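# Flip front cover, snap onto base, place on conveyor

## Task

Flip the front cover so it faces the correct way, press it onto the base until it clicks in place, and leave the assembled unit resting on the conveyor belt.

## Robot and tools

Robot: two arms on a table, left_arm (base near y = +0.232 m) and right_arm (base near y = -0.271 m). Each ends in a five-jointed-style dexterous hand with index, middle and ring fingers plus a thumb. right_arm has a right hand; left_arm has its mirror image. A camera stand is behind the arms. Loose parts may occasionally get nudged by an outside push.

Scene frame: origin at table-top height, halfway between the arms' nominal bases; +z up, +x out over the table, +y toward left_arm. Image left/right does not match arm names. Reported end_effector_position (metres) and end_effector_quat_wxyz are in this frame and may be off by a few centimetres, more at long reach.

Hand point axes (right hand): +z along straight fingers toward the tips, +x across the palm away from the thumb, +y out of the palm face (palm surface at y = -0.062). On the left hand +x points toward the thumb instead. A rigid mast near the wrist on the palm side (x +0.05 to +0.10, z -0.16 to -0.11, up to y +0.06; x sign flipped on the left hand) can collide with things. Fingertips have rubber caps. The right arm's elbow sags under load, so command slightly higher than wanted.

Tool execute_actions: argument "actions" is a list of actions; each action is a table of 1 to 15 rows, each row one control step of 1/30 s. Fewer rows means the final row is repeated to fill 15 steps; each action lasts 0.5 s. Every row is one flat list of 48 numbers, each in [-1, 1], covering both arms even if one stays still, in this order: left_arm dx, dy, dz, rx, ry, rz; left hand's 16 hinge numbers; left current_limit; left speed; then right_arm dx, dy, dz, rx, ry, rz; right hand's 16 hinge numbers; right current_limit; right speed.

Arm numbers are offsets, not poses: dx, dy, dz move the hand point along the scene-frame axes, and rx, ry, rz form one rotation vector turning the hand about its Hand target position. Scale: 1.0 equals 0.6 m or 180 degrees. Every row of an action is measured from the Hand target held when that action began, not from the previous row; the next action starts from the new target, so repeating an offset keeps moving. A translation longer than 1.0 may be shortened along its direction. The controller limits commanded orientation to 40 degrees from the measured one each step, and favours position if both cannot be met. The hand point often stops short of the target; a later all-zero action re-requests it, and if still short send the remaining gap as an offset. Very small moves may not start. To stop pushing on something, set the target back past the hand point.

Hand numbers per arm, in this exact order: index_mcp, index_abd, index_pip, index_dip, thumb_cmc, thumb_axl, thumb_mcp, thumb_ipl, middle_mcp, middle_abd, middle_pip, middle_dip, ring_mcp, ring_abd, ring_pip, ring_dip. Each is an absolute goal angle scaled between two stops, not an offset; toward -1 generally curls or closes. Straight values: _mcp +0.75, _abd 0.00, _pip +0.58, _dip +0.70, thumb_cmc +0.71 (thumb flat beside palm; toward -1 it swings in front of the palm), thumb_axl +0.68 (about -0.40 is a quarter turn), thumb_mcp +0.23, thumb_ipl +0.17. A zero is a real goal; to keep a hand unchanged, resend its hand_goal, limit and speed. current_limit maps -1..+1 to 0..550 mA (minimum 11 mA) per motor; speed maps to (speed+1)/2 of 8.5 rad/s. Initial values are +0.4 and -0.6; last values persist. Very low limits may not lift a finger.

Optional "cameras": list of names (cam_head_left, cam_head_right, cam_high, cam_left_wrist, cam_right_wrist), ["all"], or []. Images return by default only with an empty actions list. An unknown name invalidates the call. Wrist images can lag while the arm moves.

Tool zoom_image: "camera" (one of the five names) and "region" [x0, y0, x1, y1] in pixels from the top-left, up to 504 by 504, on that camera's newest image.

Tool finished_scene: "scene" = current scene number. Irreversible; call only when the cover is seated and the unit sits on the conveyor stably without help.

Results: Hand target (current commanded pose, the base for the next offsets), end-effector positions, some mid-motion position samples, joint positions, velocities (may read "within noise"), joint torques (include gravity; joints 3 and 4 wrap at ±28 N m), motor temperatures, and per hand: hand_goal, hand_measured (same scale), hand_current_ma (positive pushes toward -1), hand_state (moving, goal, blocked, overload), hand_current_limit, hand_speed. A finger presses only when its goal lies past the object surface; gear friction can keep a grip after loosening.

Hazards: a motor drawing 495 mA or more for about 5 s shuts off for 10 s and drops what it held. Motors near 85 °C show MOTOR HOT; at 100 °C the arm goes limp for 30 to 60 s. Holding loads, stretching out or pushing at unreachable poses heats motors. Any arm stop discards commands sent during it. Never let the hands squeeze or strike each other. Avoid dropping parts, releasing moving parts, slamming, hard pushes against heavy or fixed items, and knocking anything off the work area. The robot keeps the last command while you deliberate, so move smoothly and efficiently.

Each tool is called after "Request:" as name([rows], argument=value, ...), one row to a line, values as JSON.

## Session

Request:
execute_actions(actions=[])

Scene clock: 0.00 s.
left_arm: end_effector_position=(+0.1381, +0.0093, +0.3435) hand_goal=(+0.754, +0.000, +0.576, +0.696, +0.714, +0.678, +0.226, +0.168, +0.754, +0.000, +0.576, +0.696, +0.754, +0.000, +0.576, +0.696) hand_measured=(+0.754, +0.000, +0.576, +0.696, +0.714, +0.678, +0.226, +0.168, +0.754, +0.000, +0.576, +0.696, +0.754, +0.000, +0.576, +0.696) hand_current_ma=(+0, +0, +0, +0, +0, +0, +0, +0, +0, +0, +0, +0, +0, +0, +0, +0) hand_state=(goal, goal, goal, goal, goal, goal, goal, goal, goal, goal, goal, goal, goal, goal, goal, goal) hand_current_limit=0.40 hand_speed=-0.60 end_effector_quat_wxyz=(-0.087, +0.838, -0.517, +0.154) | right_arm: end_effector_position=(+0.3125, -0.4624, +0.2397) hand_goal=(+0.754, +0.000, +0.576, +0.696, +0.714, +0.678, +0.226, +0.168, +0.754, +0.000, +0.576, +0.696, +0.754, +0.000, +0.576, +0.696) hand_measured=(+0.754, +0.000, +0.576, +0.696, +0.714, +0.678, +0.226, +0.168, +0.754, +0.000, +0.576, +0.696, +0.754, +0.000, +0.576, +0.696) hand_current_ma=(+0, +0, +0, +0, +0, +0, +0, +0, +0, +0, +0, +0, +0, +0, +0, +0) hand_state=(goal, goal, goal, goal, goal, goal, goal, goal, goal, goal, goal, goal, goal, goal, goal, goal) hand_current_limit=0.40 hand_speed=-0.60 end_effector_quat_wxyz=(+0.118, +0.920, +0.290, +0.238)
Joint positions: left_arm=[-0.743 0.941 1.222 -1.576 -0.227 1.969] | right_arm=[-0.566 0.687 0.663 -1.041 -0.188 0.48]
Joint velocities: within noise
Joint torques (N m): no reading
Motor temperatures (°C): left_arm=[40 35 28 36 33 28] | right_arm=[31 38 37 31 28 26]
Heat: left arm: hottest waist 40 °C; right arm: hottest shoulder 38 °C.
Hand target: left_arm +0.1408, +0.0067, +0.3528; -0.085, +0.837, -0.515, +0.165 | right_arm +0.3167, -0.4649, +0.2527; +0.127, +0.916, +0.290, +0.246

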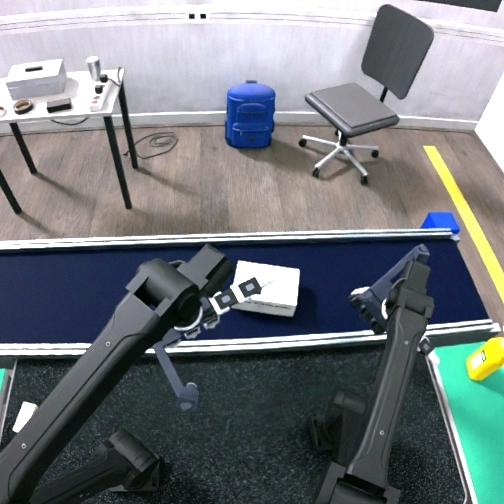

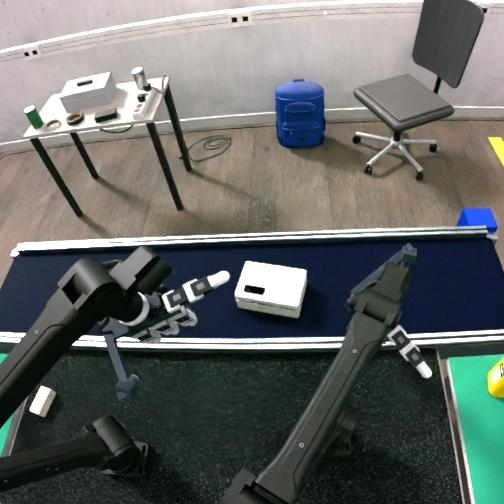

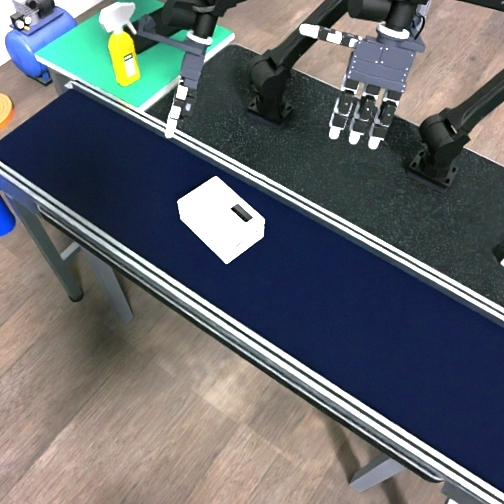

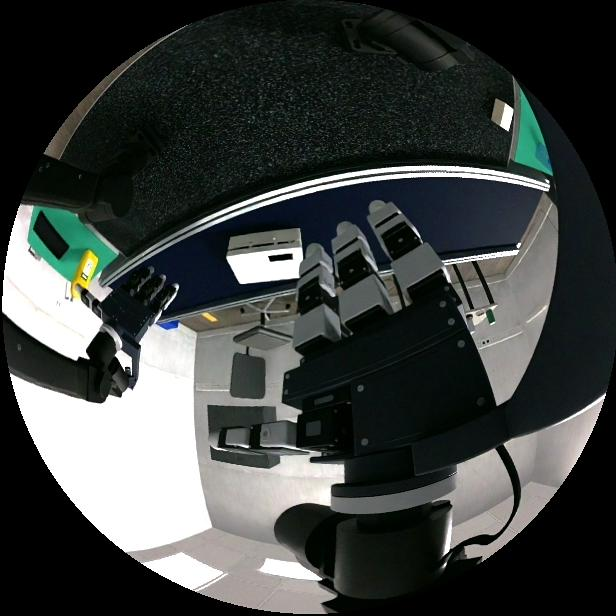

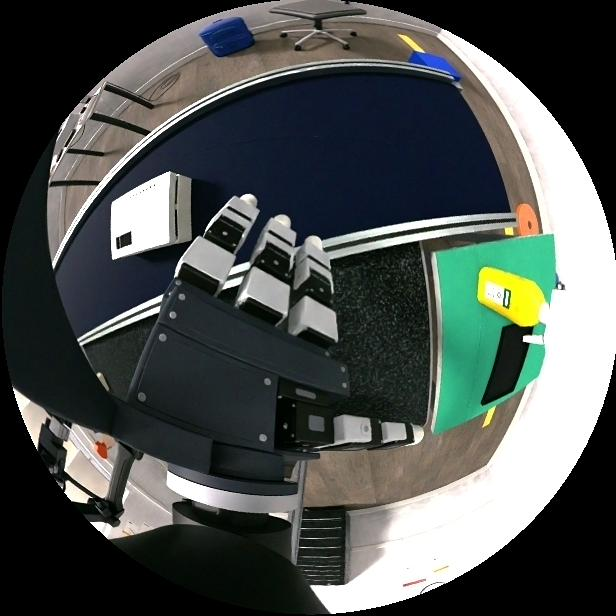

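Request:
zoom_image(camera="cam_high", region=[160, 160, 290, 280])

Request:
zoom_image(camera="cam_head_right", region=[220, 245, 320, 335])

Request:
zoom_image(camera="cam_left_wrist", region=[210, 200, 330, 300])

Request:
zoom_image(camera="cam_right_wrist", region=[90, 150, 220, 280])

Scaled by 3.877.

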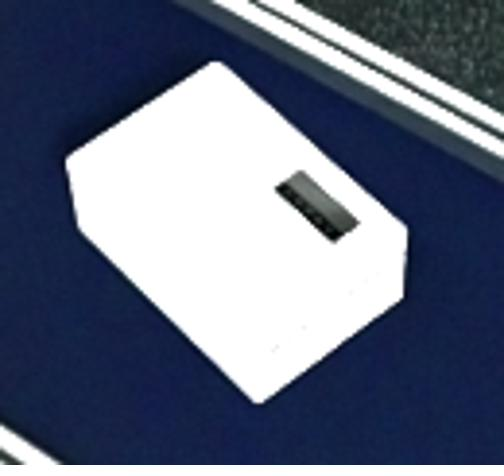

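Scaled by 5.040.

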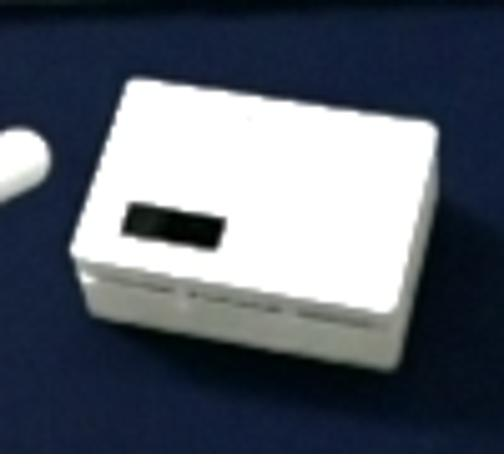

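Scaled by 4.200 from the camera's 616x616 image, which has a finer 880x880 frame.

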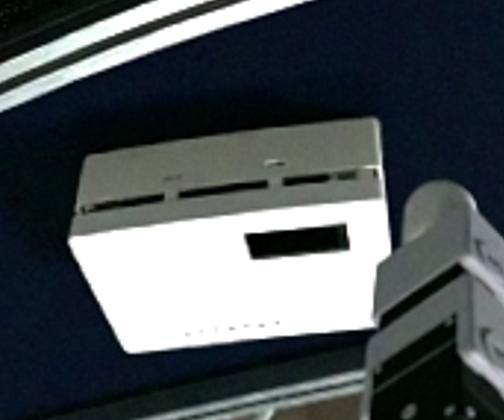

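Scaled by 3.877 from the camera's 616x616 image, which has a finer 880x880 frame.

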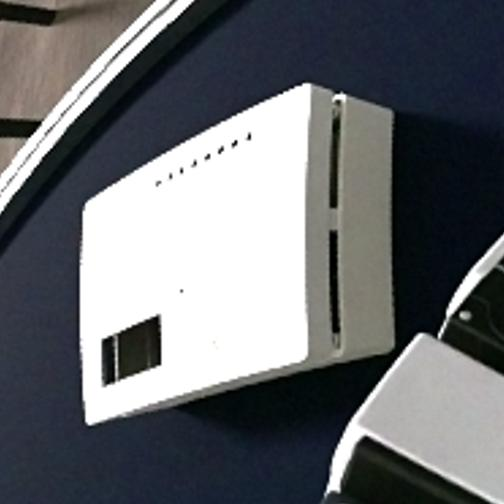

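Request:
execute_actions([
  [[0,0,0,0,0,0,0.754,0,0.576,0.696,0.714,0.678,0.226,0.168,0.754,0,0.576,0.696,0.754,0,0.576,0.696,0.4,-0.6,0.032,0.083,0.03,-0.0233,0.0155,0.0889,0.754,0,0.576,0.696,0.714,0.678,0.226,0.168,0.3,0,0,0.5,0.754,0,0.576,0.696,0.4,-0.6]],
  [[0,0,0,0,0,0,0.754,0,0.576,0.696,0.714,0.678,0.226,0.168,0.754,0,0.576,0.696,0.754,0,0.576,0.696,0.4,-0.6,0.032,0.083,0.03,-0.0233,0.0155,0.0889,0.754,0.3,0.576,0.696,0.714,0.678,0.226,0.168,-0.07,0,-0.737,0.26,0.754,-0.3,0.576,0.696,0.4,-0.6]],
  [[0,0,0,0,0,0,0.754,0,0.576,0.696,0.714,0.678,0.226,0.168,0.754,0,0.576,0.696,0.754,0,0.576,0.696,0.4,-0.6,0.032,0.083,0.02,-0.0233,0.0155,0.0889,0.754,0.467,0.576,0.696,0.714,0.678,0.226,0.168,-0.07,0,-0.737,0.26,0.754,-0.467,0.576,0.696,0.4,-0.6]],
  [[0,0,0,0,0,0,0.754,0,0.576,0.696,0.714,0.678,0.226,0.168,0.754,0,0.576,0.696,0.754,0,0.576,0.696,0.4,-0.6,0.032,0.083,0,-0.0233,0.0155,0.0889,0.754,0.467,0.576,0.696,0.714,0.678,0.226,0.168,-0.07,0,-0.737,0.26,0.754,-0.467,0.576,0.696,0.4,-0.6]],
], cameras=[])

Scene clock: 222.10 s.
left_arm: end_effector_position=(+0.1381, +0.0093, +0.3435) hand_goal=(+0.754, +0.000, +0.576, +0.696, +0.714, +0.678, +0.226, +0.168, +0.754, +0.000, +0.576, +0.696, +0.754, +0.000, +0.576, +0.696) hand_measured=(+0.752, +0.000, +0.576, +0.696, +0.714, +0.678, +0.224, +0.168, +0.752, +0.000, +0.576, +0.696, +0.752, +0.000, +0.576, +0.696) hand_current_ma=(-1, +0, +0, +0, +0, +0, -1, +0, -1, +0, +0, +0, -1, +0, +0, +0) hand_state=(goal, goal, goal, goal, goal, goal, goal, goal, goal, goal, goal, goal, goal, goal, goal, goal) hand_current_limit=0.40 hand_speed=-0.60 end_effector_quat_wxyz=(-0.087, +0.838, -0.517, +0.154) | right_arm: end_effector_position=(+0.3815, -0.2670, +0.2728) hand_goal=(+0.754, +0.468, +0.576, +0.696, +0.714, +0.678, +0.226, +0.168, -0.070, +0.000, -0.736, +0.260, +0.754, -0.466, +0.576, +0.696) hand_measured=(+0.754, +0.464, +0.576, +0.696, +0.716, +0.678, +0.224, +0.168, -0.054, +0.000, -0.732, +0.262, +0.754, -0.460, +0.576, +0.696) hand_current_ma=(+0, -6, +1, +0, +2, -1, -5, +0, +38, +0, +6, +3, +1, +10, +1, +0) hand_state=(goal, goal, goal, goal, goal, goal, goal, goal, goal, goal, goal, goal, goal, goal, goal, goal) hand_current_limit=0.40 hand_speed=-0.60 end_effector_quat_wxyz=(+0.059, +0.625, +0.766, +0.137)
Joint positions: left_arm=[-0.743 0.941 1.222 -1.576 -0.227 1.969] | right_arm=[-0.096 0.822 0.864 -1.353 -0.152 -0.241]
Joint torques (N m): left_arm=[0.56 -3.25 10.45 0.92 -0.07 -0.05] | right_arm=[-1.73 -0.03 15.88 0.57 -0.04 -0.27]
Motor temperatures (°C): left_arm=[38 34 38 34 30 28] | right_arm=[30 37 53 29 27 26]
Heat: left arm: hottest waist 38 °C; right arm: hottest elbow 53 °C.
Hand target: left_arm +0.1408, +0.0067, +0.3528; -0.085, +0.837, -0.515, +0.165 | right_arm +0.3935, -0.2657, +0.3008; +0.076, +0.616, +0.770, +0.147
Off the commanded pose: left_arm 0.010 m, 1 deg | right_arm 0.030 m, 3 deg.
Step readings (end_effector_position of left_arm | right_arm):
0: (+0.1381, +0.0093, +0.3435) | (+0.3125, -0.4624, +0.2397)
1: (+0.1381, +0.0093, +0.3435) | (+0.3127, -0.4623, +0.2397)
2: (+0.1381, +0.0093, +0.3435) | (+0.3138, -0.4594, +0.2393)
4: (+0.1381, +0.0093, +0.3435) | (+0.3159, -0.4497, +0.2379)
8: (+0.1381, +0.0093, +0.3435) | (+0.3223, -0.4243, +0.2376)
15: (+0.1381, +0.0093, +0.3435) | (+0.3241, -0.4146, +0.2361)
16: (+0.1381, +0.0093, +0.3435) | (+0.3243, -0.4139, +0.2361)
17: (+0.1381, +0.0093, +0.3435) | (+0.3247, -0.4107, +0.2361)
19: (+0.1381, +0.0093, +0.3435) | (+0.3275, -0.3995, +0.2381)
23: (+0.1381, +0.0093, +0.3435) | (+0.3373, -0.3742, +0.2495)
30: (+0.1381, +0.0093, +0.3435) | (+0.3437, -0.3664, +0.2612)
31: (+0.1381, +0.0093, +0.3435) | (+0.3441, -0.3656, +0.2607)
32: (+0.1381, +0.0093, +0.3435) | (+0.3445, -0.3625, +0.2599)
34: (+0.1381, +0.0093, +0.3435) | (+0.3472, -0.3515, +0.2599)
38: (+0.1381, +0.0093, +0.3435) | (+0.3566, -0.3254, +0.2661)
45: (+0.1381, +0.0093, +0.3435) | (+0.3631, -0.3176, +0.2720)
46: (+0.1381, +0.0093, +0.3435) | (+0.3633, -0.3170, +0.2719)
47: (+0.1381, +0.0093, +0.3435) | (+0.3638, -0.3139, +0.2713)
49: (+0.1381, +0.0093, +0.3435) | (+0.3667, -0.3037, +0.2708)
53: (+0.1381, +0.0093, +0.3435) | (+0.3763, -0.2771, +0.2706)
60: (+0.1381, +0.0093, +0.3435) | (+0.3813, -0.2686, +0.2713)
No camera images: "cameras" was empty.

Request:
execute_actions([
  [[0,0,0,0,0,0,0.754,0,0.576,0.696,0.714,0.678,0.226,0.168,0.754,0,0.576,0.696,0.754,0,0.576,0.696,0.4,-0.6,0.032,0.083,0.02,-0.0233,0.0155,0.0889,0.754,0.467,0.576,0.696,0.714,0.678,0.226,0.168,-0.07,0,-0.737,0.26,0.754,-0.467,0.576,0.696,0.4,-0.6]],
  [[0,0,0,0,0,0,0.754,0,0.576,0.696,0.714,0.678,0.226,0.168,0.754,0,0.576,0.696,0.754,0,0.576,0.696,0.4,-0.6,0.032,0.083,0.02,-0.0233,0.0155,0.0889,0.754,0.467,0.576,0.696,0.714,0.678,0.226,0.168,-0.07,0,-0.737,0.26,0.754,-0.467,0.576,0.696,0.4,-0.6]],
  [[0,0,0,0,0,0,0.754,0,0.576,0.696,0.714,0.678,0.226,0.168,0.754,0,0.576,0.696,0.754,0,0.576,0.696,0.4,-0.6,0.032,0.083,0.02,-0.0233,0.0155,0.0889,0.754,0.467,0.576,0.696,0.714,0.678,0.226,0.168,-0.07,0,-0.737,0.26,0.754,-0.467,0.576,0.696,0.4,-0.6]],
  [[0,0,0,0,0,0,0.754,0,0.576,0.696,0.714,0.678,0.226,0.168,0.754,0,0.576,0.696,0.754,0,0.576,0.696,0.4,-0.6,0.032,0.083,0,-0.0233,0.0155,0.0889,0.754,0.467,0.576,0.696,0.714,0.678,0.226,0.168,-0.07,0,-0.737,0.26,0.754,-0.467,0.576,0.696,0.4,-0.6]],
], cameras=["all"])

Scene clock: 228.93 s.
left_arm: end_effector_position=(+0.1381, +0.0093, +0.3435) hand_goal=(+0.754, +0.000, +0.576, +0.696, +0.714, +0.678, +0.226, +0.168, +0.754, +0.000, +0.576, +0.696, +0.754, +0.000, +0.576, +0.696) hand_measured=(+0.752, +0.000, +0.576, +0.696, +0.714, +0.678, +0.224, +0.168, +0.752, +0.000, +0.576, +0.696, +0.752, +0.000, +0.576, +0.696) hand_current_ma=(-1, +0, +0, +0, +0, +0, -1, +0, -1, +0, +0, +0, -1, +0, +0, +0) hand_state=(goal, goal, goal, goal, goal, goal, goal, goal, goal, goal, goal, goal, goal, goal, goal, goal) hand_current_limit=0.40 hand_speed=-0.60 end_effector_quat_wxyz=(-0.087, +0.838, -0.517, +0.154) | right_arm: end_effector_position=(+0.4593, -0.0697, +0.3160) hand_goal=(+0.754, +0.468, +0.576, +0.696, +0.714, +0.678, +0.226, +0.168, -0.070, +0.000, -0.736, +0.260, +0.754, -0.466, +0.576, +0.696) hand_measured=(+0.754, +0.464, +0.576, +0.696, +0.714, +0.678, +0.224, +0.168, -0.056, +0.000, -0.732, +0.262, +0.754, -0.460, +0.576, +0.696) hand_current_ma=(-1, -6, +1, +0, +1, -1, -5, +0, +33, +0, +5, +3, +0, +9, +1, +0) hand_state=(goal, goal, goal, goal, goal, goal, goal, goal, goal, goal, goal, goal, goal, goal, goal, goal) hand_current_limit=0.40 hand_speed=-0.60 end_effector_quat_wxyz=(-0.008, +0.117, +0.993, -0.001)
Joint positions: left_arm=[-0.743 0.941 1.222 -1.576 -0.227 1.969] | right_arm=[0.276 1.396 1.478 -1.667 -0.005 -1.024]
Joint torques (N m): left_arm=[0.5 -3.19 10.45 0.92 -0.07 -0.05] | right_arm=[-2.2 -7.88 14.8 -0.03 0.03 -0.24]
Heat: left arm: hottest elbow 39 °C; right arm: hottest elbow 53 °C.
Hand target: left_arm +0.1408, +0.0067, +0.3528; -0.085, +0.837, -0.515, +0.165 | right_arm +0.4704, -0.0666, +0.3366; +0.000, +0.111, +0.994, +0.000
Off the commanded pose: left_arm 0.010 m, 1 deg | right_arm 0.024 m, 1 deg.
joint sent to its limit (right arm) — joint 4 (wrist pitch), lower limit. The joint targets still meet the commanded pose.
Step readings (end_effector_position of left_arm | right_arm):
0: (+0.1381, +0.0093, +0.3435) | (+0.3815, -0.2670, +0.2728)
1: (+0.1381, +0.0093, +0.3435) | (+0.3815, -0.2666, +0.2728)
2: (+0.1381, +0.0093, +0.3435) | (+0.3815, -0.2640, +0.2731)
4: (+0.1381, +0.0093, +0.3435) | (+0.3848, -0.2547, +0.2755)
8: (+0.1381, +0.0093, +0.3435) | (+0.3970, -0.2294, +0.2841)
15: (+0.1381, +0.0093, +0.3435) | (+0.4013, -0.2199, +0.2862)
16: (+0.1381, +0.0093, +0.3435) | (+0.4011, -0.2194, +0.2862)
17: (+0.1381, +0.0093, +0.3435) | (+0.4006, -0.2167, +0.2865)
19: (+0.1381, +0.0093, +0.3435) | (+0.4043, -0.2080, +0.2900)
23: (+0.1381, +0.0093, +0.3435) | (+0.4178, -0.1818, +0.2994)
30: (+0.1381, +0.0093, +0.3435) | (+0.4209, -0.1708, +0.2997)
31: (+0.1381, +0.0093, +0.3435) | (+0.4204, -0.1704, +0.2998)
32: (+0.1381, +0.0093, +0.3435) | (+0.4198, -0.1681, +0.3002)
34: (+0.1381, +0.0093, +0.3435) | (+0.4242, -0.1603, +0.3051)
38: (+0.1381, +0.0093, +0.3435) | (+0.4393, -0.1334, +0.3158)
45: (+0.1381, +0.0093, +0.3435) | (+0.4406, -0.1213, +0.3129)
46: (+0.1381, +0.0093, +0.3435) | (+0.4402, -0.1210, +0.3130)
47: (+0.1381, +0.0093, +0.3435) | (+0.4397, -0.1192, +0.3137)
49: (+0.1381, +0.0093, +0.3435) | (+0.4455, -0.1120, +0.3180)
53: (+0.1381, +0.0093, +0.3435) | (+0.4608, -0.0842, +0.3229)
60: (+0.1381, +0.0093, +0.3435) | (+0.4597, -0.0710, +0.3121)
camera_calibration:
cam_right_wrist: T_world_to_cam=[[0.905082, 0.425183, -0.00675258, -0.352301], [0.301247, -0.629891, 0.715882, -0.453876], [0.300128, -0.649967, -0.698188, 0.166898], [0, 0, 0, 1]] pos_world=[0.405499, -0.0276219, 0.439069]

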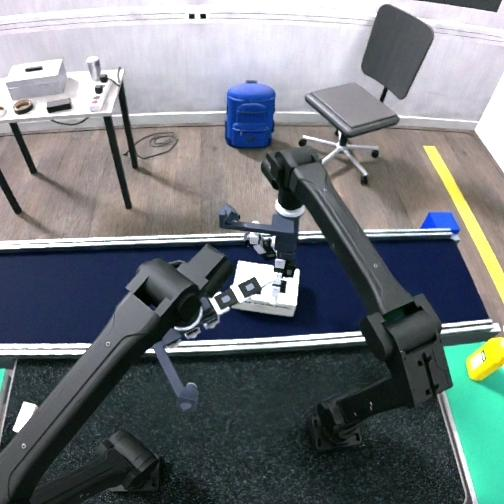

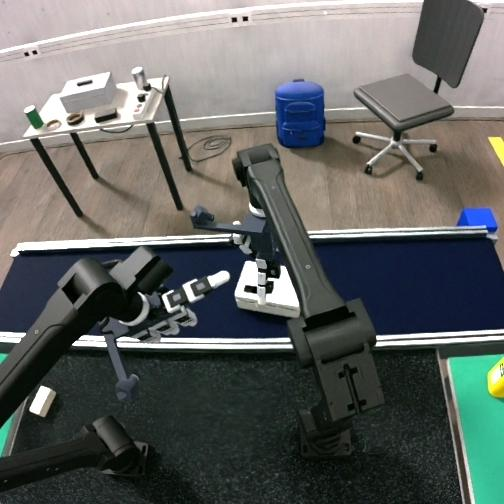

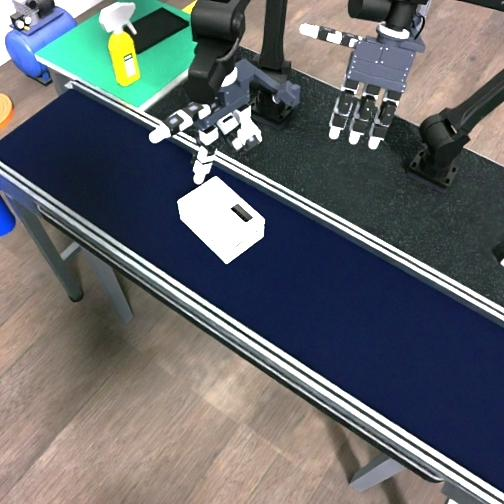

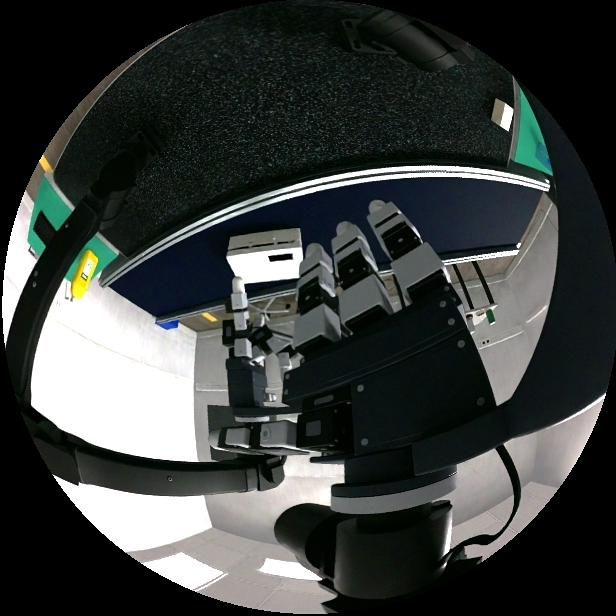

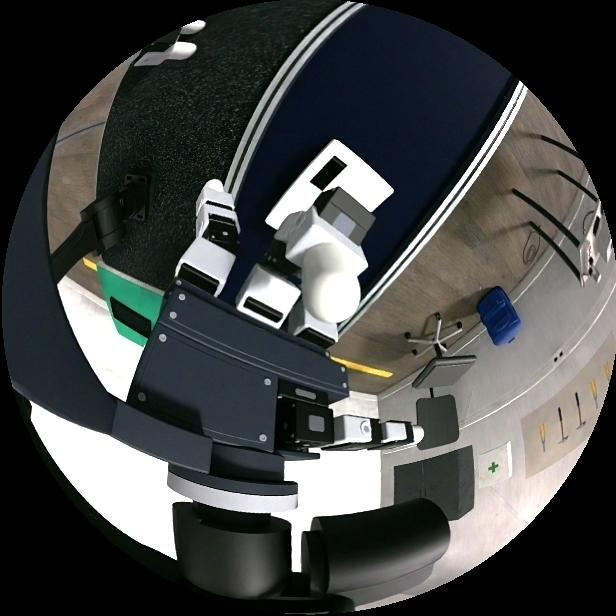

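Request:
zoom_image(camera="cam_high", region=[130, 60, 310, 240])

Request:
zoom_image(camera="cam_head_right", region=[190, 190, 330, 330])

Request:
zoom_image(camera="cam_right_wrist", region=[160, 100, 460, 400])

Scaled by 2.800.

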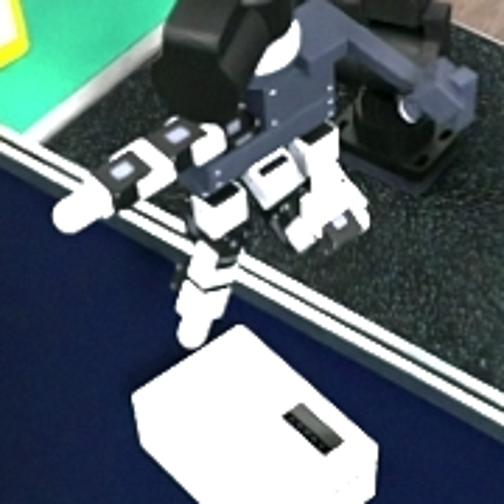

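Scaled by 3.600.

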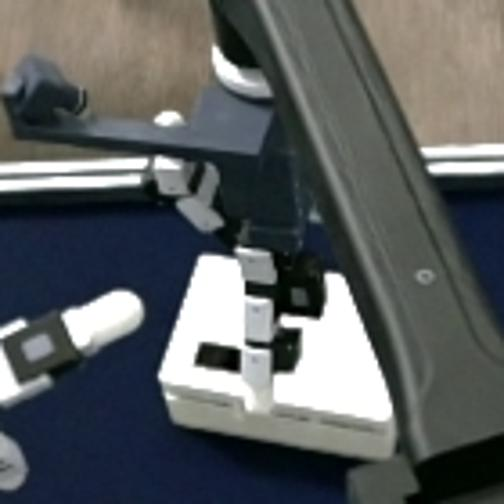

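Scaled by 1.680 from the camera's 616x616 image, which has a finer 880x880 frame.

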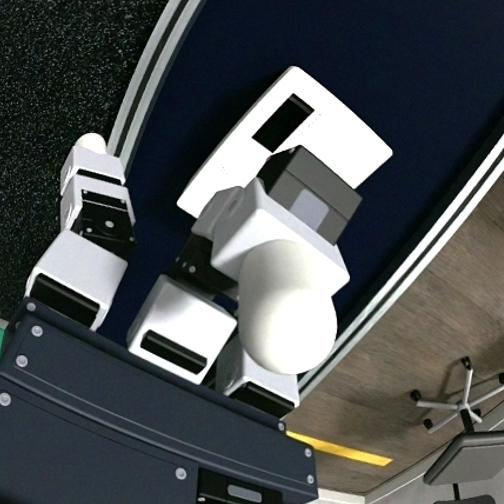

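Request:
execute_actions([
  [[0,0,0,0,0,0,0.754,0,0.576,0.696,0.714,0.678,0.226,0.168,0.754,0,0.576,0.696,0.754,0,0.576,0.696,0.4,-0.6,0.04,0.013,-0.07,0,0,0,0.754,0.467,0.576,0.696,0.714,0.678,0.226,0.168,0.95,0,-0.737,-0.174,0.754,-0.467,0.576,0.696,0.4,-0.6]],
  [[0,0,0,0,0,0,0.754,0,0.576,0.696,0.714,0.678,0.226,0.168,0.754,0,0.576,0.696,0.754,0,0.576,0.696,0.4,-0.6,0.038,0.013,-0.07,0,0,0,0.754,0.467,0.576,0.696,0.714,0.678,0.226,0.168,0.95,0,-0.737,-0.174,0.754,-0.467,0.576,0.696,0.4,-0.6]],
], cameras=["cam_high","cam_head_right","cam_right_wrist"])

Scene clock: 276.00 s.
left_arm: end_effector_position=(+0.1381, +0.0093, +0.3435) hand_goal=(+0.754, +0.000, +0.576, +0.696, +0.714, +0.678, +0.226, +0.168, +0.754, +0.000, +0.576, +0.696, +0.754, +0.000, +0.576, +0.696) hand_measured=(+0.752, +0.000, +0.576, +0.696, +0.714, +0.678, +0.224, +0.168, +0.752, +0.000, +0.576, +0.696, +0.752, +0.000, +0.576, +0.696) hand_current_ma=(-1, +0, +0, +0, +0, +0, -1, +0, -1, +0, +0, +0, -1, +0, +0, +0) hand_state=(goal, goal, goal, goal, goal, goal, goal, goal, goal, goal, goal, goal, goal, goal, goal, goal) hand_current_limit=0.40 hand_speed=-0.60 end_effector_quat_wxyz=(-0.087, +0.838, -0.517, +0.154) | right_arm: end_effector_position=(+0.5151, -0.0520, +0.2606) hand_goal=(+0.754, +0.468, +0.576, +0.696, +0.714, +0.678, +0.226, +0.168, +0.950, +0.000, -0.736, -0.174, +0.754, -0.466, +0.576, +0.696) hand_measured=(+0.754, +0.464, +0.576, +0.696, +0.714, +0.678, +0.224, +0.168, +0.946, +0.000, -0.732, -0.172, +0.754, -0.460, +0.576, +0.696) hand_current_ma=(-1, -6, +1, +0, +1, -1, -5, +0, -6, +0, +5, +4, +0, +9, +1, +0) hand_state=(goal, goal, goal, goal, goal, goal, goal, goal, goal, goal, goal, goal, goal, goal, goal, goal) hand_current_limit=0.40 hand_speed=-0.60 end_effector_quat_wxyz=(+0.002, +0.116, +0.993, +0.002)
Joint positions: left_arm=[-0.743 0.941 1.222 -1.576 -0.227 1.969] | right_arm=[0.276 1.534 1.478 -1.508 -0.002 -1.025]
Joint torques (N m): left_arm=[0.5 -3.19 10.45 0.91 -0.07 -0.05] | right_arm=[-2.08 -9.82 9.37 0.76 0.08 -0.22]
Motor temperatures (°C): left_arm=[38 34 39 33 30 28] | right_arm=[30 38 58 29 27 26]
Heat: left arm: hottest elbow 39 °C; right arm: hottest elbow 58 °C.
Hand target: left_arm +0.1408, +0.0067, +0.3528; -0.085, +0.837, -0.515, +0.165 | right_arm +0.5171, -0.0510, +0.2526; +0.000, +0.111, +0.994, +0.000
Off the commanded pose: left_arm 0.010 m, 1 deg | right_arm 0.008 m, 1 deg.
Step readings (end_effector_position of left_arm | right_arm):
0: (+0.1381, +0.0093, +0.3435) | (+0.4592, -0.0697, +0.3160)
1: (+0.1381, +0.0093, +0.3435) | (+0.4592, -0.0697, +0.3160)
2: (+0.1381, +0.0093, +0.3435) | (+0.4598, -0.0695, +0.3156)
4: (+0.1381, +0.0093, +0.3435) | (+0.4643, -0.0682, +0.3130)
8: (+0.1381, +0.0093, +0.3435) | (+0.4774, -0.0641, +0.2983)
15: (+0.1381, +0.0093, +0.3435) | (+0.4843, -0.0619, +0.2840)
16: (+0.1381, +0.0093, +0.3435) | (+0.4846, -0.0619, +0.2840)
17: (+0.1381, +0.0093, +0.3435) | (+0.4866, -0.0612, +0.2845)
19: (+0.1381, +0.0093, +0.3435) | (+0.4944, -0.0587, +0.2838)
23: (+0.1381, +0.0093, +0.3435) | (+0.5086, -0.0541, +0.2733)
30: (+0.1381, +0.0093, +0.3435) | (+0.5151, -0.0520, +0.2606)
camera_calibration:
cam_right_wrist: T_world_to_cam=[[0.904332, 0.426633, 0.0129693, -0.415364], [0.287865, -0.632059, 0.719469, -0.414035], [0.315146, -0.646905, -0.694404, 0.114473], [0, 0, 0, 1]] pos_world=[0.458737, -0.0104337, 0.382763]
Images, in order (width x height): cam_head_right 504x504, cam_high 504x504, cam_right_wrist 616x616.

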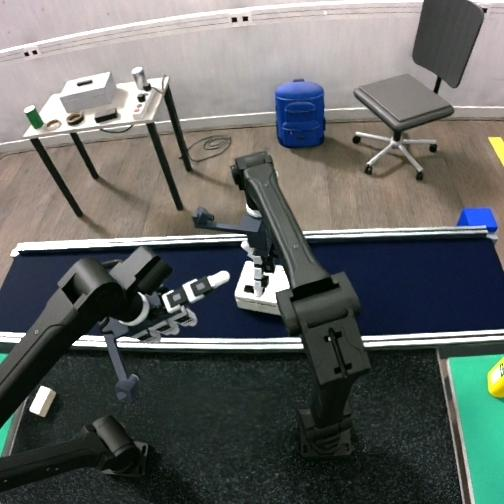

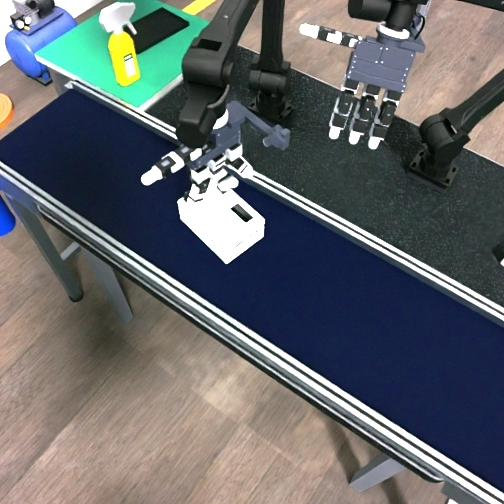

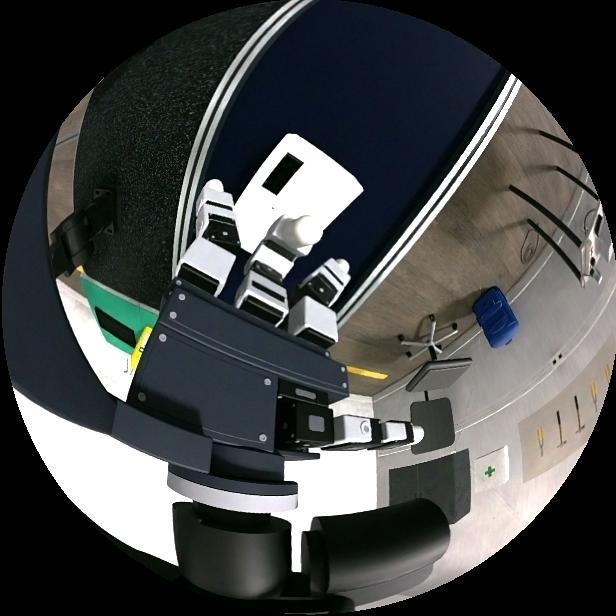

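Request:
zoom_image(camera="cam_high", region=[140, 120, 290, 270])

Request:
zoom_image(camera="cam_head_right", region=[210, 200, 330, 320])

Request:
zoom_image(camera="cam_right_wrist", region=[170, 110, 390, 330])

Scaled by 3.360.

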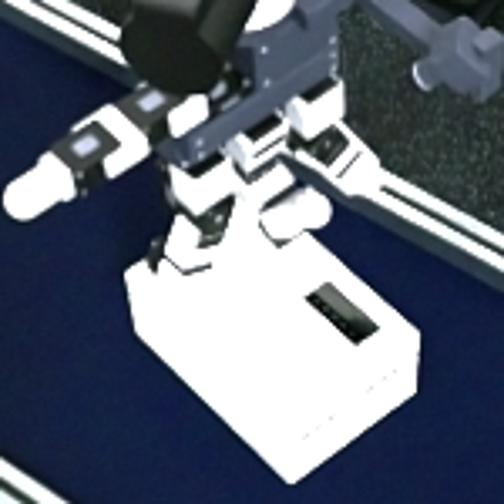

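Scaled by 4.200.

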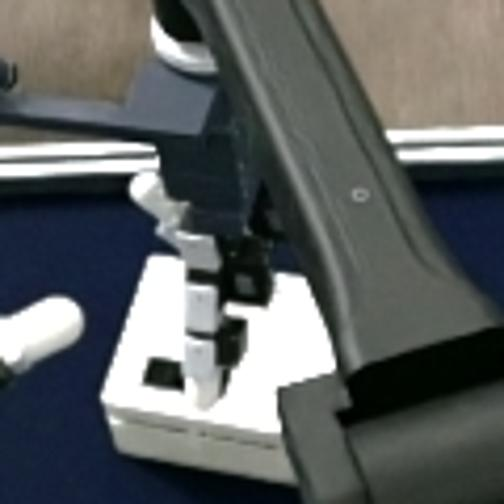

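Scaled by 2.291 from the camera's 616x616 image, which has a finer 880x880 frame.

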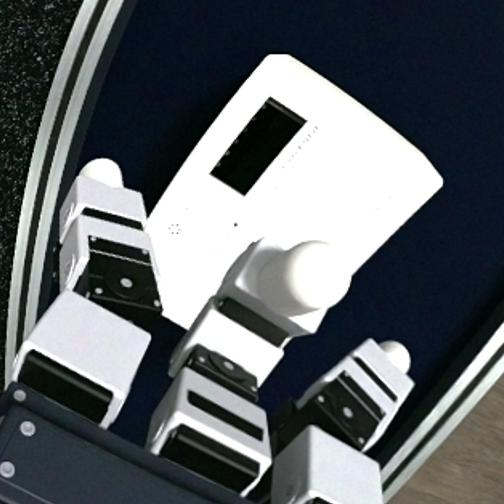

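Request:
execute_actions([
  [[0,0,0,0,0,0,0.754,0,0.576,0.696,0.714,0.678,0.226,0.168,0.754,0,0.576,0.696,0.754,0,0.576,0.696,0.4,-0.6,0,0,-0.06,0,0,0,0.754,0.467,0.576,0.696,0.714,0.678,0.226,0.168,0.95,0,-0.737,-0.174,0.754,-0.467,0.576,0.696,0.4,-0.6]],
  [[0,0,0,0,0,0,0.754,0,0.576,0.696,0.714,0.678,0.226,0.168,0.754,0,0.576,0.696,0.754,0,0.576,0.696,0.4,-0.6,0,0,-0.05,0,0,0,0.754,0.467,0.576,0.696,0.714,0.678,0.226,0.168,0.95,0,-0.737,-0.174,0.754,-0.467,0.576,0.696,0.4,-0.6]],
], cameras=["cam_high","cam_head_left","cam_head_right","cam_right_wrist"])

Request:
zoom_image(camera="cam_high", region=[150, 140, 290, 280])

Request:
zoom_image(camera="cam_head_right", region=[210, 200, 330, 320])

Request:
zoom_image(camera="cam_right_wrist", region=[170, 110, 390, 330])

Scene clock: 300.40 s.
left_arm: end_effector_position=(+0.1381, +0.0093, +0.3435) hand_goal=(+0.754, +0.000, +0.576, +0.696, +0.714, +0.678, +0.226, +0.168, +0.754, +0.000, +0.576, +0.696, +0.754, +0.000, +0.576, +0.696) hand_measured=(+0.752, +0.000, +0.576, +0.696, +0.714, +0.678, +0.224, +0.168, +0.752, +0.000, +0.576, +0.696, +0.752, +0.000, +0.576, +0.696) hand_current_ma=(-1, +0, +0, +0, +0, +0, -1, +0, -1, +0, +0, +0, -1, +0, +0, +0) hand_state=(goal, goal, goal, goal, goal, goal, goal, goal, goal, goal, goal, goal, goal, goal, goal, goal) hand_current_limit=0.40 hand_speed=-0.60 end_effector_quat_wxyz=(-0.087, +0.838, -0.517, +0.154) | right_arm: end_effector_position=(+0.5188, -0.0508, +0.2007) hand_goal=(+0.754, +0.468, +0.576, +0.696, +0.714, +0.678, +0.226, +0.168, +0.950, +0.000, -0.736, -0.174, +0.754, -0.466, +0.576, +0.696) hand_measured=(+0.754, +0.464, +0.576, +0.696, +0.714, +0.678, +0.224, +0.168, +0.946, +0.000, -0.732, -0.172, +0.754, -0.460, +0.576, +0.696) hand_current_ma=(-1, -6, +1, +0, +1, -1, -5, +0, -5, +0, +5, +4, +0, +9, +1, +0) hand_state=(goal, goal, goal, goal, goal, goal, goal, goal, goal, goal, goal, goal, goal, goal, goal, goal) hand_current_limit=0.40 hand_speed=-0.60 end_effector_quat_wxyz=(+0.008, +0.116, +0.993, +0.005)
Joint positions: left_arm=[-0.743 0.941 1.222 -1.576 -0.227 1.969] | right_arm=[0.276 1.557 1.343 -1.338 -0.002 -1.025]
Joint torques (N m): left_arm=[0.56 -3.19 10.45 0.91 -0.07 -0.05] | right_arm=[-2.08 -9.58 8.39 0.8 0.08 -0.22]
Motor temperatures (°C): left_arm=[38 33 39 33 30 28] | right_arm=[30 38 53 28 27 26]
Heat: left arm: hottest elbow 39 °C; right arm: hottest elbow 53 °C.
Hand target: left_arm +0.1408, +0.0067, +0.3528; -0.085, +0.837, -0.515, +0.165 | right_arm +0.5172, -0.0509, +0.1868; +0.000, +0.111, +0.994, +0.000
Off the commanded pose: left_arm 0.010 m, 1 deg | right_arm 0.014 m, 1 deg.
Step readings (end_effector_position of left_arm | right_arm):
0: (+0.1381, +0.0093, +0.3435) | (+0.5151, -0.0520, +0.2606)
1: (+0.1381, +0.0093, +0.3435) | (+0.5154, -0.0520, +0.2606)
2: (+0.1381, +0.0093, +0.3435) | (+0.5166, -0.0516, +0.2596)
4: (+0.1381, +0.0093, +0.3435) | (+0.5191, -0.0508, +0.2540)
8: (+0.1381, +0.0093, +0.3435) | (+0.5159, -0.0518, +0.2364)
15: (+0.1381, +0.0093, +0.3435) | (+0.5177, -0.0512, +0.2306)
16: (+0.1381, +0.0093, +0.3435) | (+0.5180, -0.0511, +0.2306)
17: (+0.1381, +0.0093, +0.3435) | (+0.5187, -0.0509, +0.2291)
19: (+0.1381, +0.0093, +0.3435) | (+0.5200, -0.0505, +0.2236)
23: (+0.1381, +0.0093, +0.3435) | (+0.5167, -0.0515, +0.2074)
30: (+0.1381, +0.0093, +0.3435) | (+0.5185, -0.0510, +0.2006)
camera_calibration:
cam_right_wrist: T_world_to_cam=[[0.904126, 0.426463, 0.0261669, -0.421082], [0.278686, -0.635036, 0.720461, -0.366843], [0.323867, -0.644095, -0.693002, 0.0677505], [0, 0, 0, 1]] pos_world=[0.461003, -0.00974493, 0.322266]
Images, in order (width x height): cam_head_left 504x504, cam_head_right 504x504, cam_high 504x504, cam_right_wrist 616x616.

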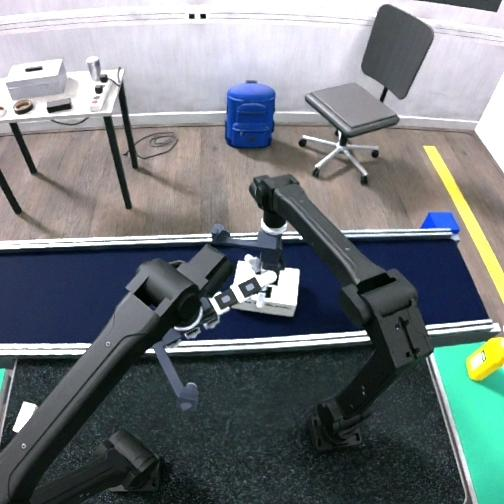

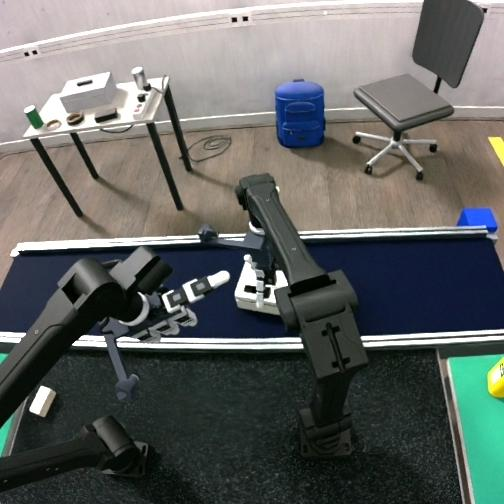

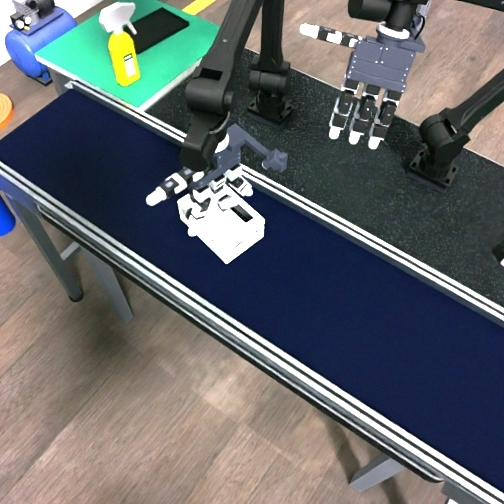

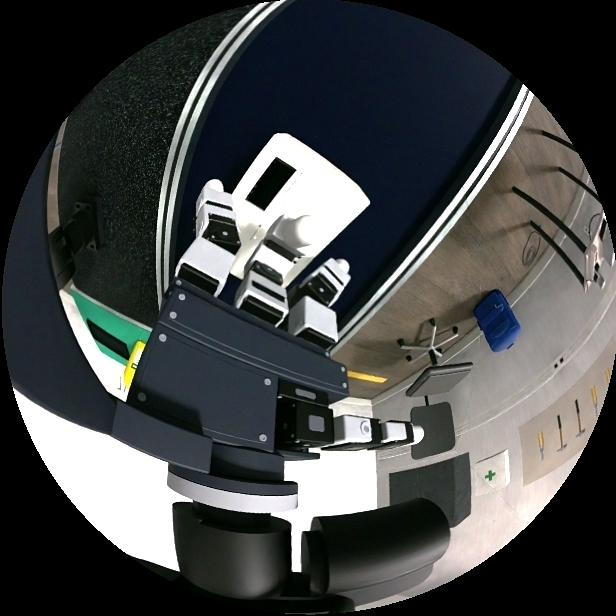

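Scaled by 3.600.

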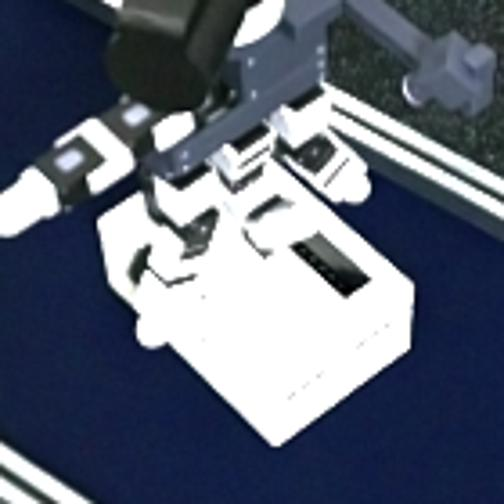

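Scaled by 4.200.

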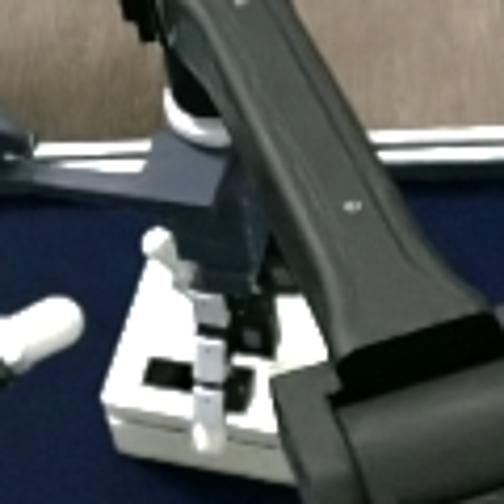

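Scaled by 2.291 from the camera's 616x616 image, which has a finer 880x880 frame.

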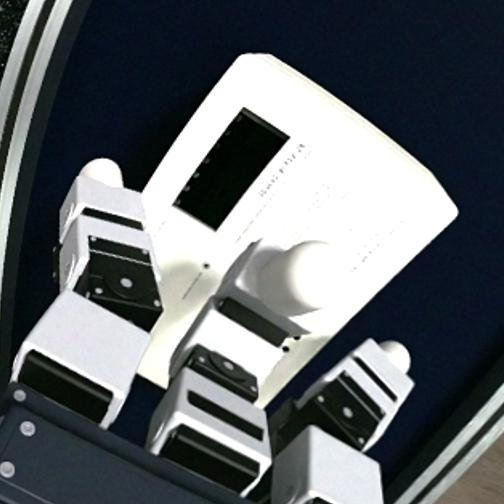

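Request:
execute_actions([
  [[0,0,0,0,0,0,0.754,0,0.576,0.696,0.714,0.678,0.226,0.168,0.754,0,0.576,0.696,0.754,0,0.576,0.696,0.4,-0.6,-0.01,0,-0.034,0,0,0,0.754,0.467,0.576,0.696,0.714,0.678,0.226,0.168,0.95,0,-0.737,-0.174,0.754,-0.467,0.576,0.696,0.4,-0.6]],
  [[0,0,0,0,0,0,0.754,0,0.576,0.696,0.714,0.678,0.226,0.168,0.754,0,0.576,0.696,0.754,0,0.576,0.696,0.4,-0.6,0,0,0,0,0,0,0.754,0.15,0.576,0.696,0.714,0.678,0.226,0.168,0.95,0,-0.737,-0.174,0.754,-0.15,0.576,0.696,0.0,-0.8]],
  [[0,0,0,0,0,0,0.754,0,0.576,0.696,0.714,0.678,0.226,0.168,0.754,0,0.576,0.696,0.754,0,0.576,0.696,0.4,-0.6,0,0,0,0,0,0,0.754,0.15,0.576,0.696,0.714,0.678,0.226,0.168,0.95,0,-0.737,-0.174,0.754,-0.15,0.576,0.696,0.0,-0.8]],
], cameras=["cam_high","cam_head_right","cam_right_wrist"])

Request:
zoom_image(camera="cam_high", region=[150, 140, 290, 280])

Request:
zoom_image(camera="cam_head_right", region=[210, 220, 320, 330])

Request:
zoom_image(camera="cam_right_wrist", region=[170, 110, 390, 330])

Scene clock: 323.00 s.
left_arm: end_effector_position=(+0.1381, +0.0093, +0.3435) hand_goal=(+0.754, +0.000, +0.576, +0.696, +0.714, +0.678, +0.226, +0.168, +0.754, +0.000, +0.576, +0.696, +0.754, +0.000, +0.576, +0.696) hand_measured=(+0.752, +0.000, +0.576, +0.696, +0.714, +0.678, +0.224, +0.168, +0.752, +0.000, +0.576, +0.696, +0.752, +0.000, +0.576, +0.696) hand_current_ma=(-1, +0, +0, +0, +0, +0, -1, +0, -1, +0, +0, +0, -1, +0, +0, +0) hand_state=(goal, goal, goal, goal, goal, goal, goal, goal, goal, goal, goal, goal, goal, goal, goal, goal) hand_current_limit=0.40 hand_speed=-0.60 end_effector_quat_wxyz=(-0.087, +0.838, -0.517, +0.154) | right_arm: end_effector_position=(+0.5145, -0.0524, +0.1808) hand_goal=(+0.754, +0.150, +0.576, +0.696, +0.714, +0.678, +0.226, +0.168, +0.950, +0.000, -0.736, -0.174, +0.754, -0.150, +0.576, +0.696) hand_measured=(+0.754, +0.434, +0.576, +0.696, +0.714, +0.678, +0.224, +0.168, +0.946, +0.000, -0.732, -0.172, +0.754, -0.440, +0.576, +0.696) hand_current_ma=(-1, +275, +1, +0, +1, -1, -5, +0, -5, +0, +5, +4, +0, -275, +1, +0) hand_state=(goal, blocked, goal, goal, goal, goal, goal, goal, goal, goal, goal, goal, goal, blocked, goal, goal) hand_current_limit=0.00 hand_speed=-0.80 end_effector_quat_wxyz=(+0.009, +0.116, +0.993, +0.005)
Joint positions: left_arm=[-0.743 0.941 1.222 -1.576 -0.227 1.969] | right_arm=[0.276 1.557 1.29 -1.283 -0.002 -1.025]
Joint torques (N m): left_arm=[0.5 -3.19 10.44 0.92 -0.07 -0.05] | right_arm=[-1.79 -9.47 8.08 0.81 0.05 -0.18]
Heat: left arm: hottest elbow 39 °C; right arm: hottest elbow 49 °C.
Hand target: left_arm +0.1408, +0.0067, +0.3528; -0.085, +0.837, -0.515, +0.165 | right_arm +0.5111, -0.0510, +0.1663; +0.000, +0.111, +0.994, +0.000
Off the commanded pose: left_arm 0.010 m, 1 deg | right_arm 0.015 m, 1 deg.
Step readings (end_effector_position of left_arm | right_arm):
0: (+0.1381, +0.0093, +0.3435) | (+0.5188, -0.0508, +0.2007)
1: (+0.1381, +0.0093, +0.3435) | (+0.5188, -0.0508, +0.2005)
2: (+0.1381, +0.0093, +0.3435) | (+0.5193, -0.0507, +0.1995)
4: (+0.1381, +0.0093, +0.3435) | (+0.5193, -0.0507, +0.1948)
8: (+0.1381, +0.0093, +0.3435) | (+0.5135, -0.0526, +0.1822)
15: (+0.1381, +0.0093, +0.3435) | (+0.5144, -0.0524, +0.1807)
16: (+0.1381, +0.0093, +0.3435) | (+0.5145, -0.0524, +0.1808)
17: (+0.1381, +0.0093, +0.3435) | (+0.5145, -0.0524, +0.1808)
19: (+0.1381, +0.0093, +0.3435) | (+0.5145, -0.0524, +0.1808)
23: (+0.1381, +0.0093, +0.3435) | (+0.5145, -0.0524, +0.1808)
30: (+0.1381, +0.0093, +0.3435) | (+0.5145, -0.0524, +0.1808)
31: (+0.1381, +0.0093, +0.3435) | (+0.5145, -0.0524, +0.1808)
32: (+0.1381, +0.0093, +0.3435) | (+0.5145, -0.0524, +0.1808)
34: (+0.1381, +0.0093, +0.3435) | (+0.5145, -0.0524, +0.1808)
38: (+0.1381, +0.0093, +0.3435) | (+0.5145, -0.0524, +0.1808)
45: (+0.1381, +0.0093, +0.3435) | (+0.5145, -0.0524, +0.1808)
camera_calibration:
cam_right_wrist: T_world_to_cam=[[0.904099, 0.426455, 0.0272322, -0.416157], [0.277707, -0.634792, 0.721054, -0.351858], [0.324784, -0.644341, -0.692344, 0.0537616], [0, 0, 0, 1]] pos_world=[0.456499, -0.011244, 0.302263]
Images, in order (width x height): cam_head_right 504x504, cam_high 504x504, cam_right_wrist 616x616.

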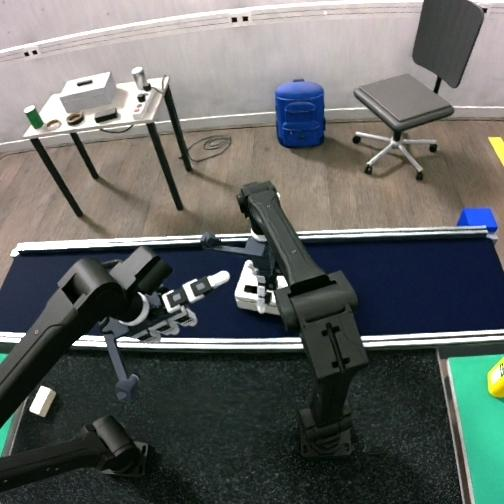

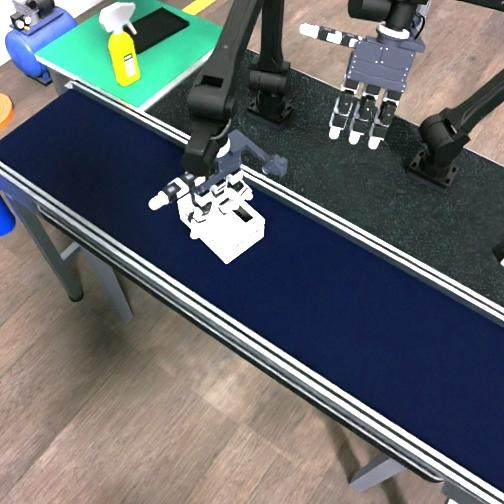

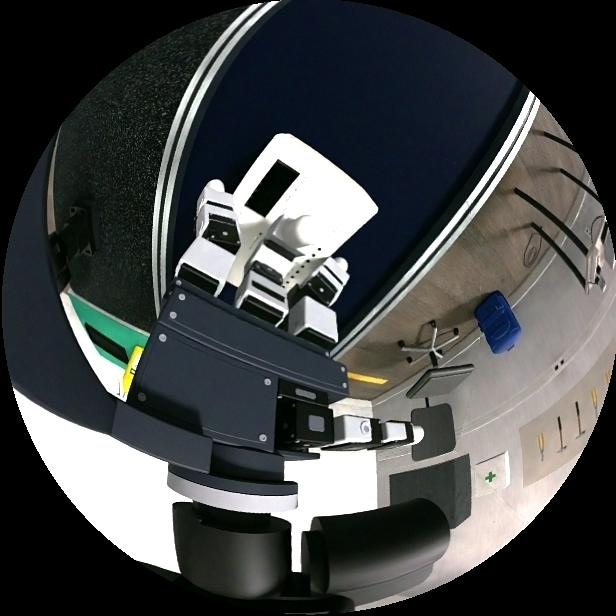

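Scaled by 3.600.

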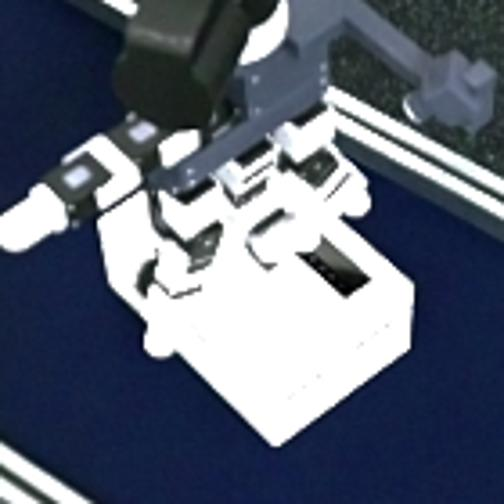

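Scaled by 4.582.

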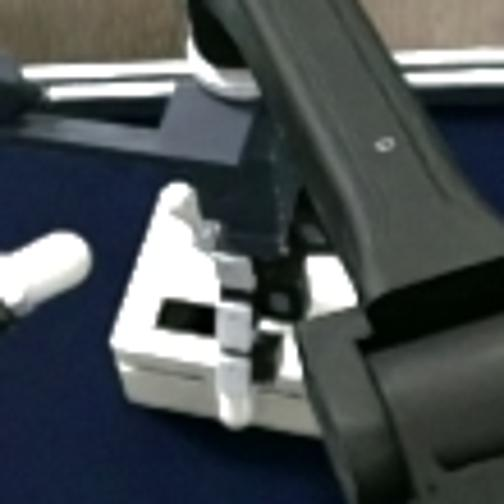

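Scaled by 2.291 from the camera's 616x616 image, which has a finer 880x880 frame.

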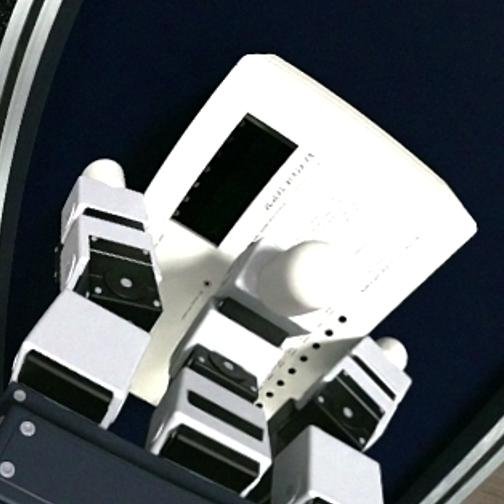

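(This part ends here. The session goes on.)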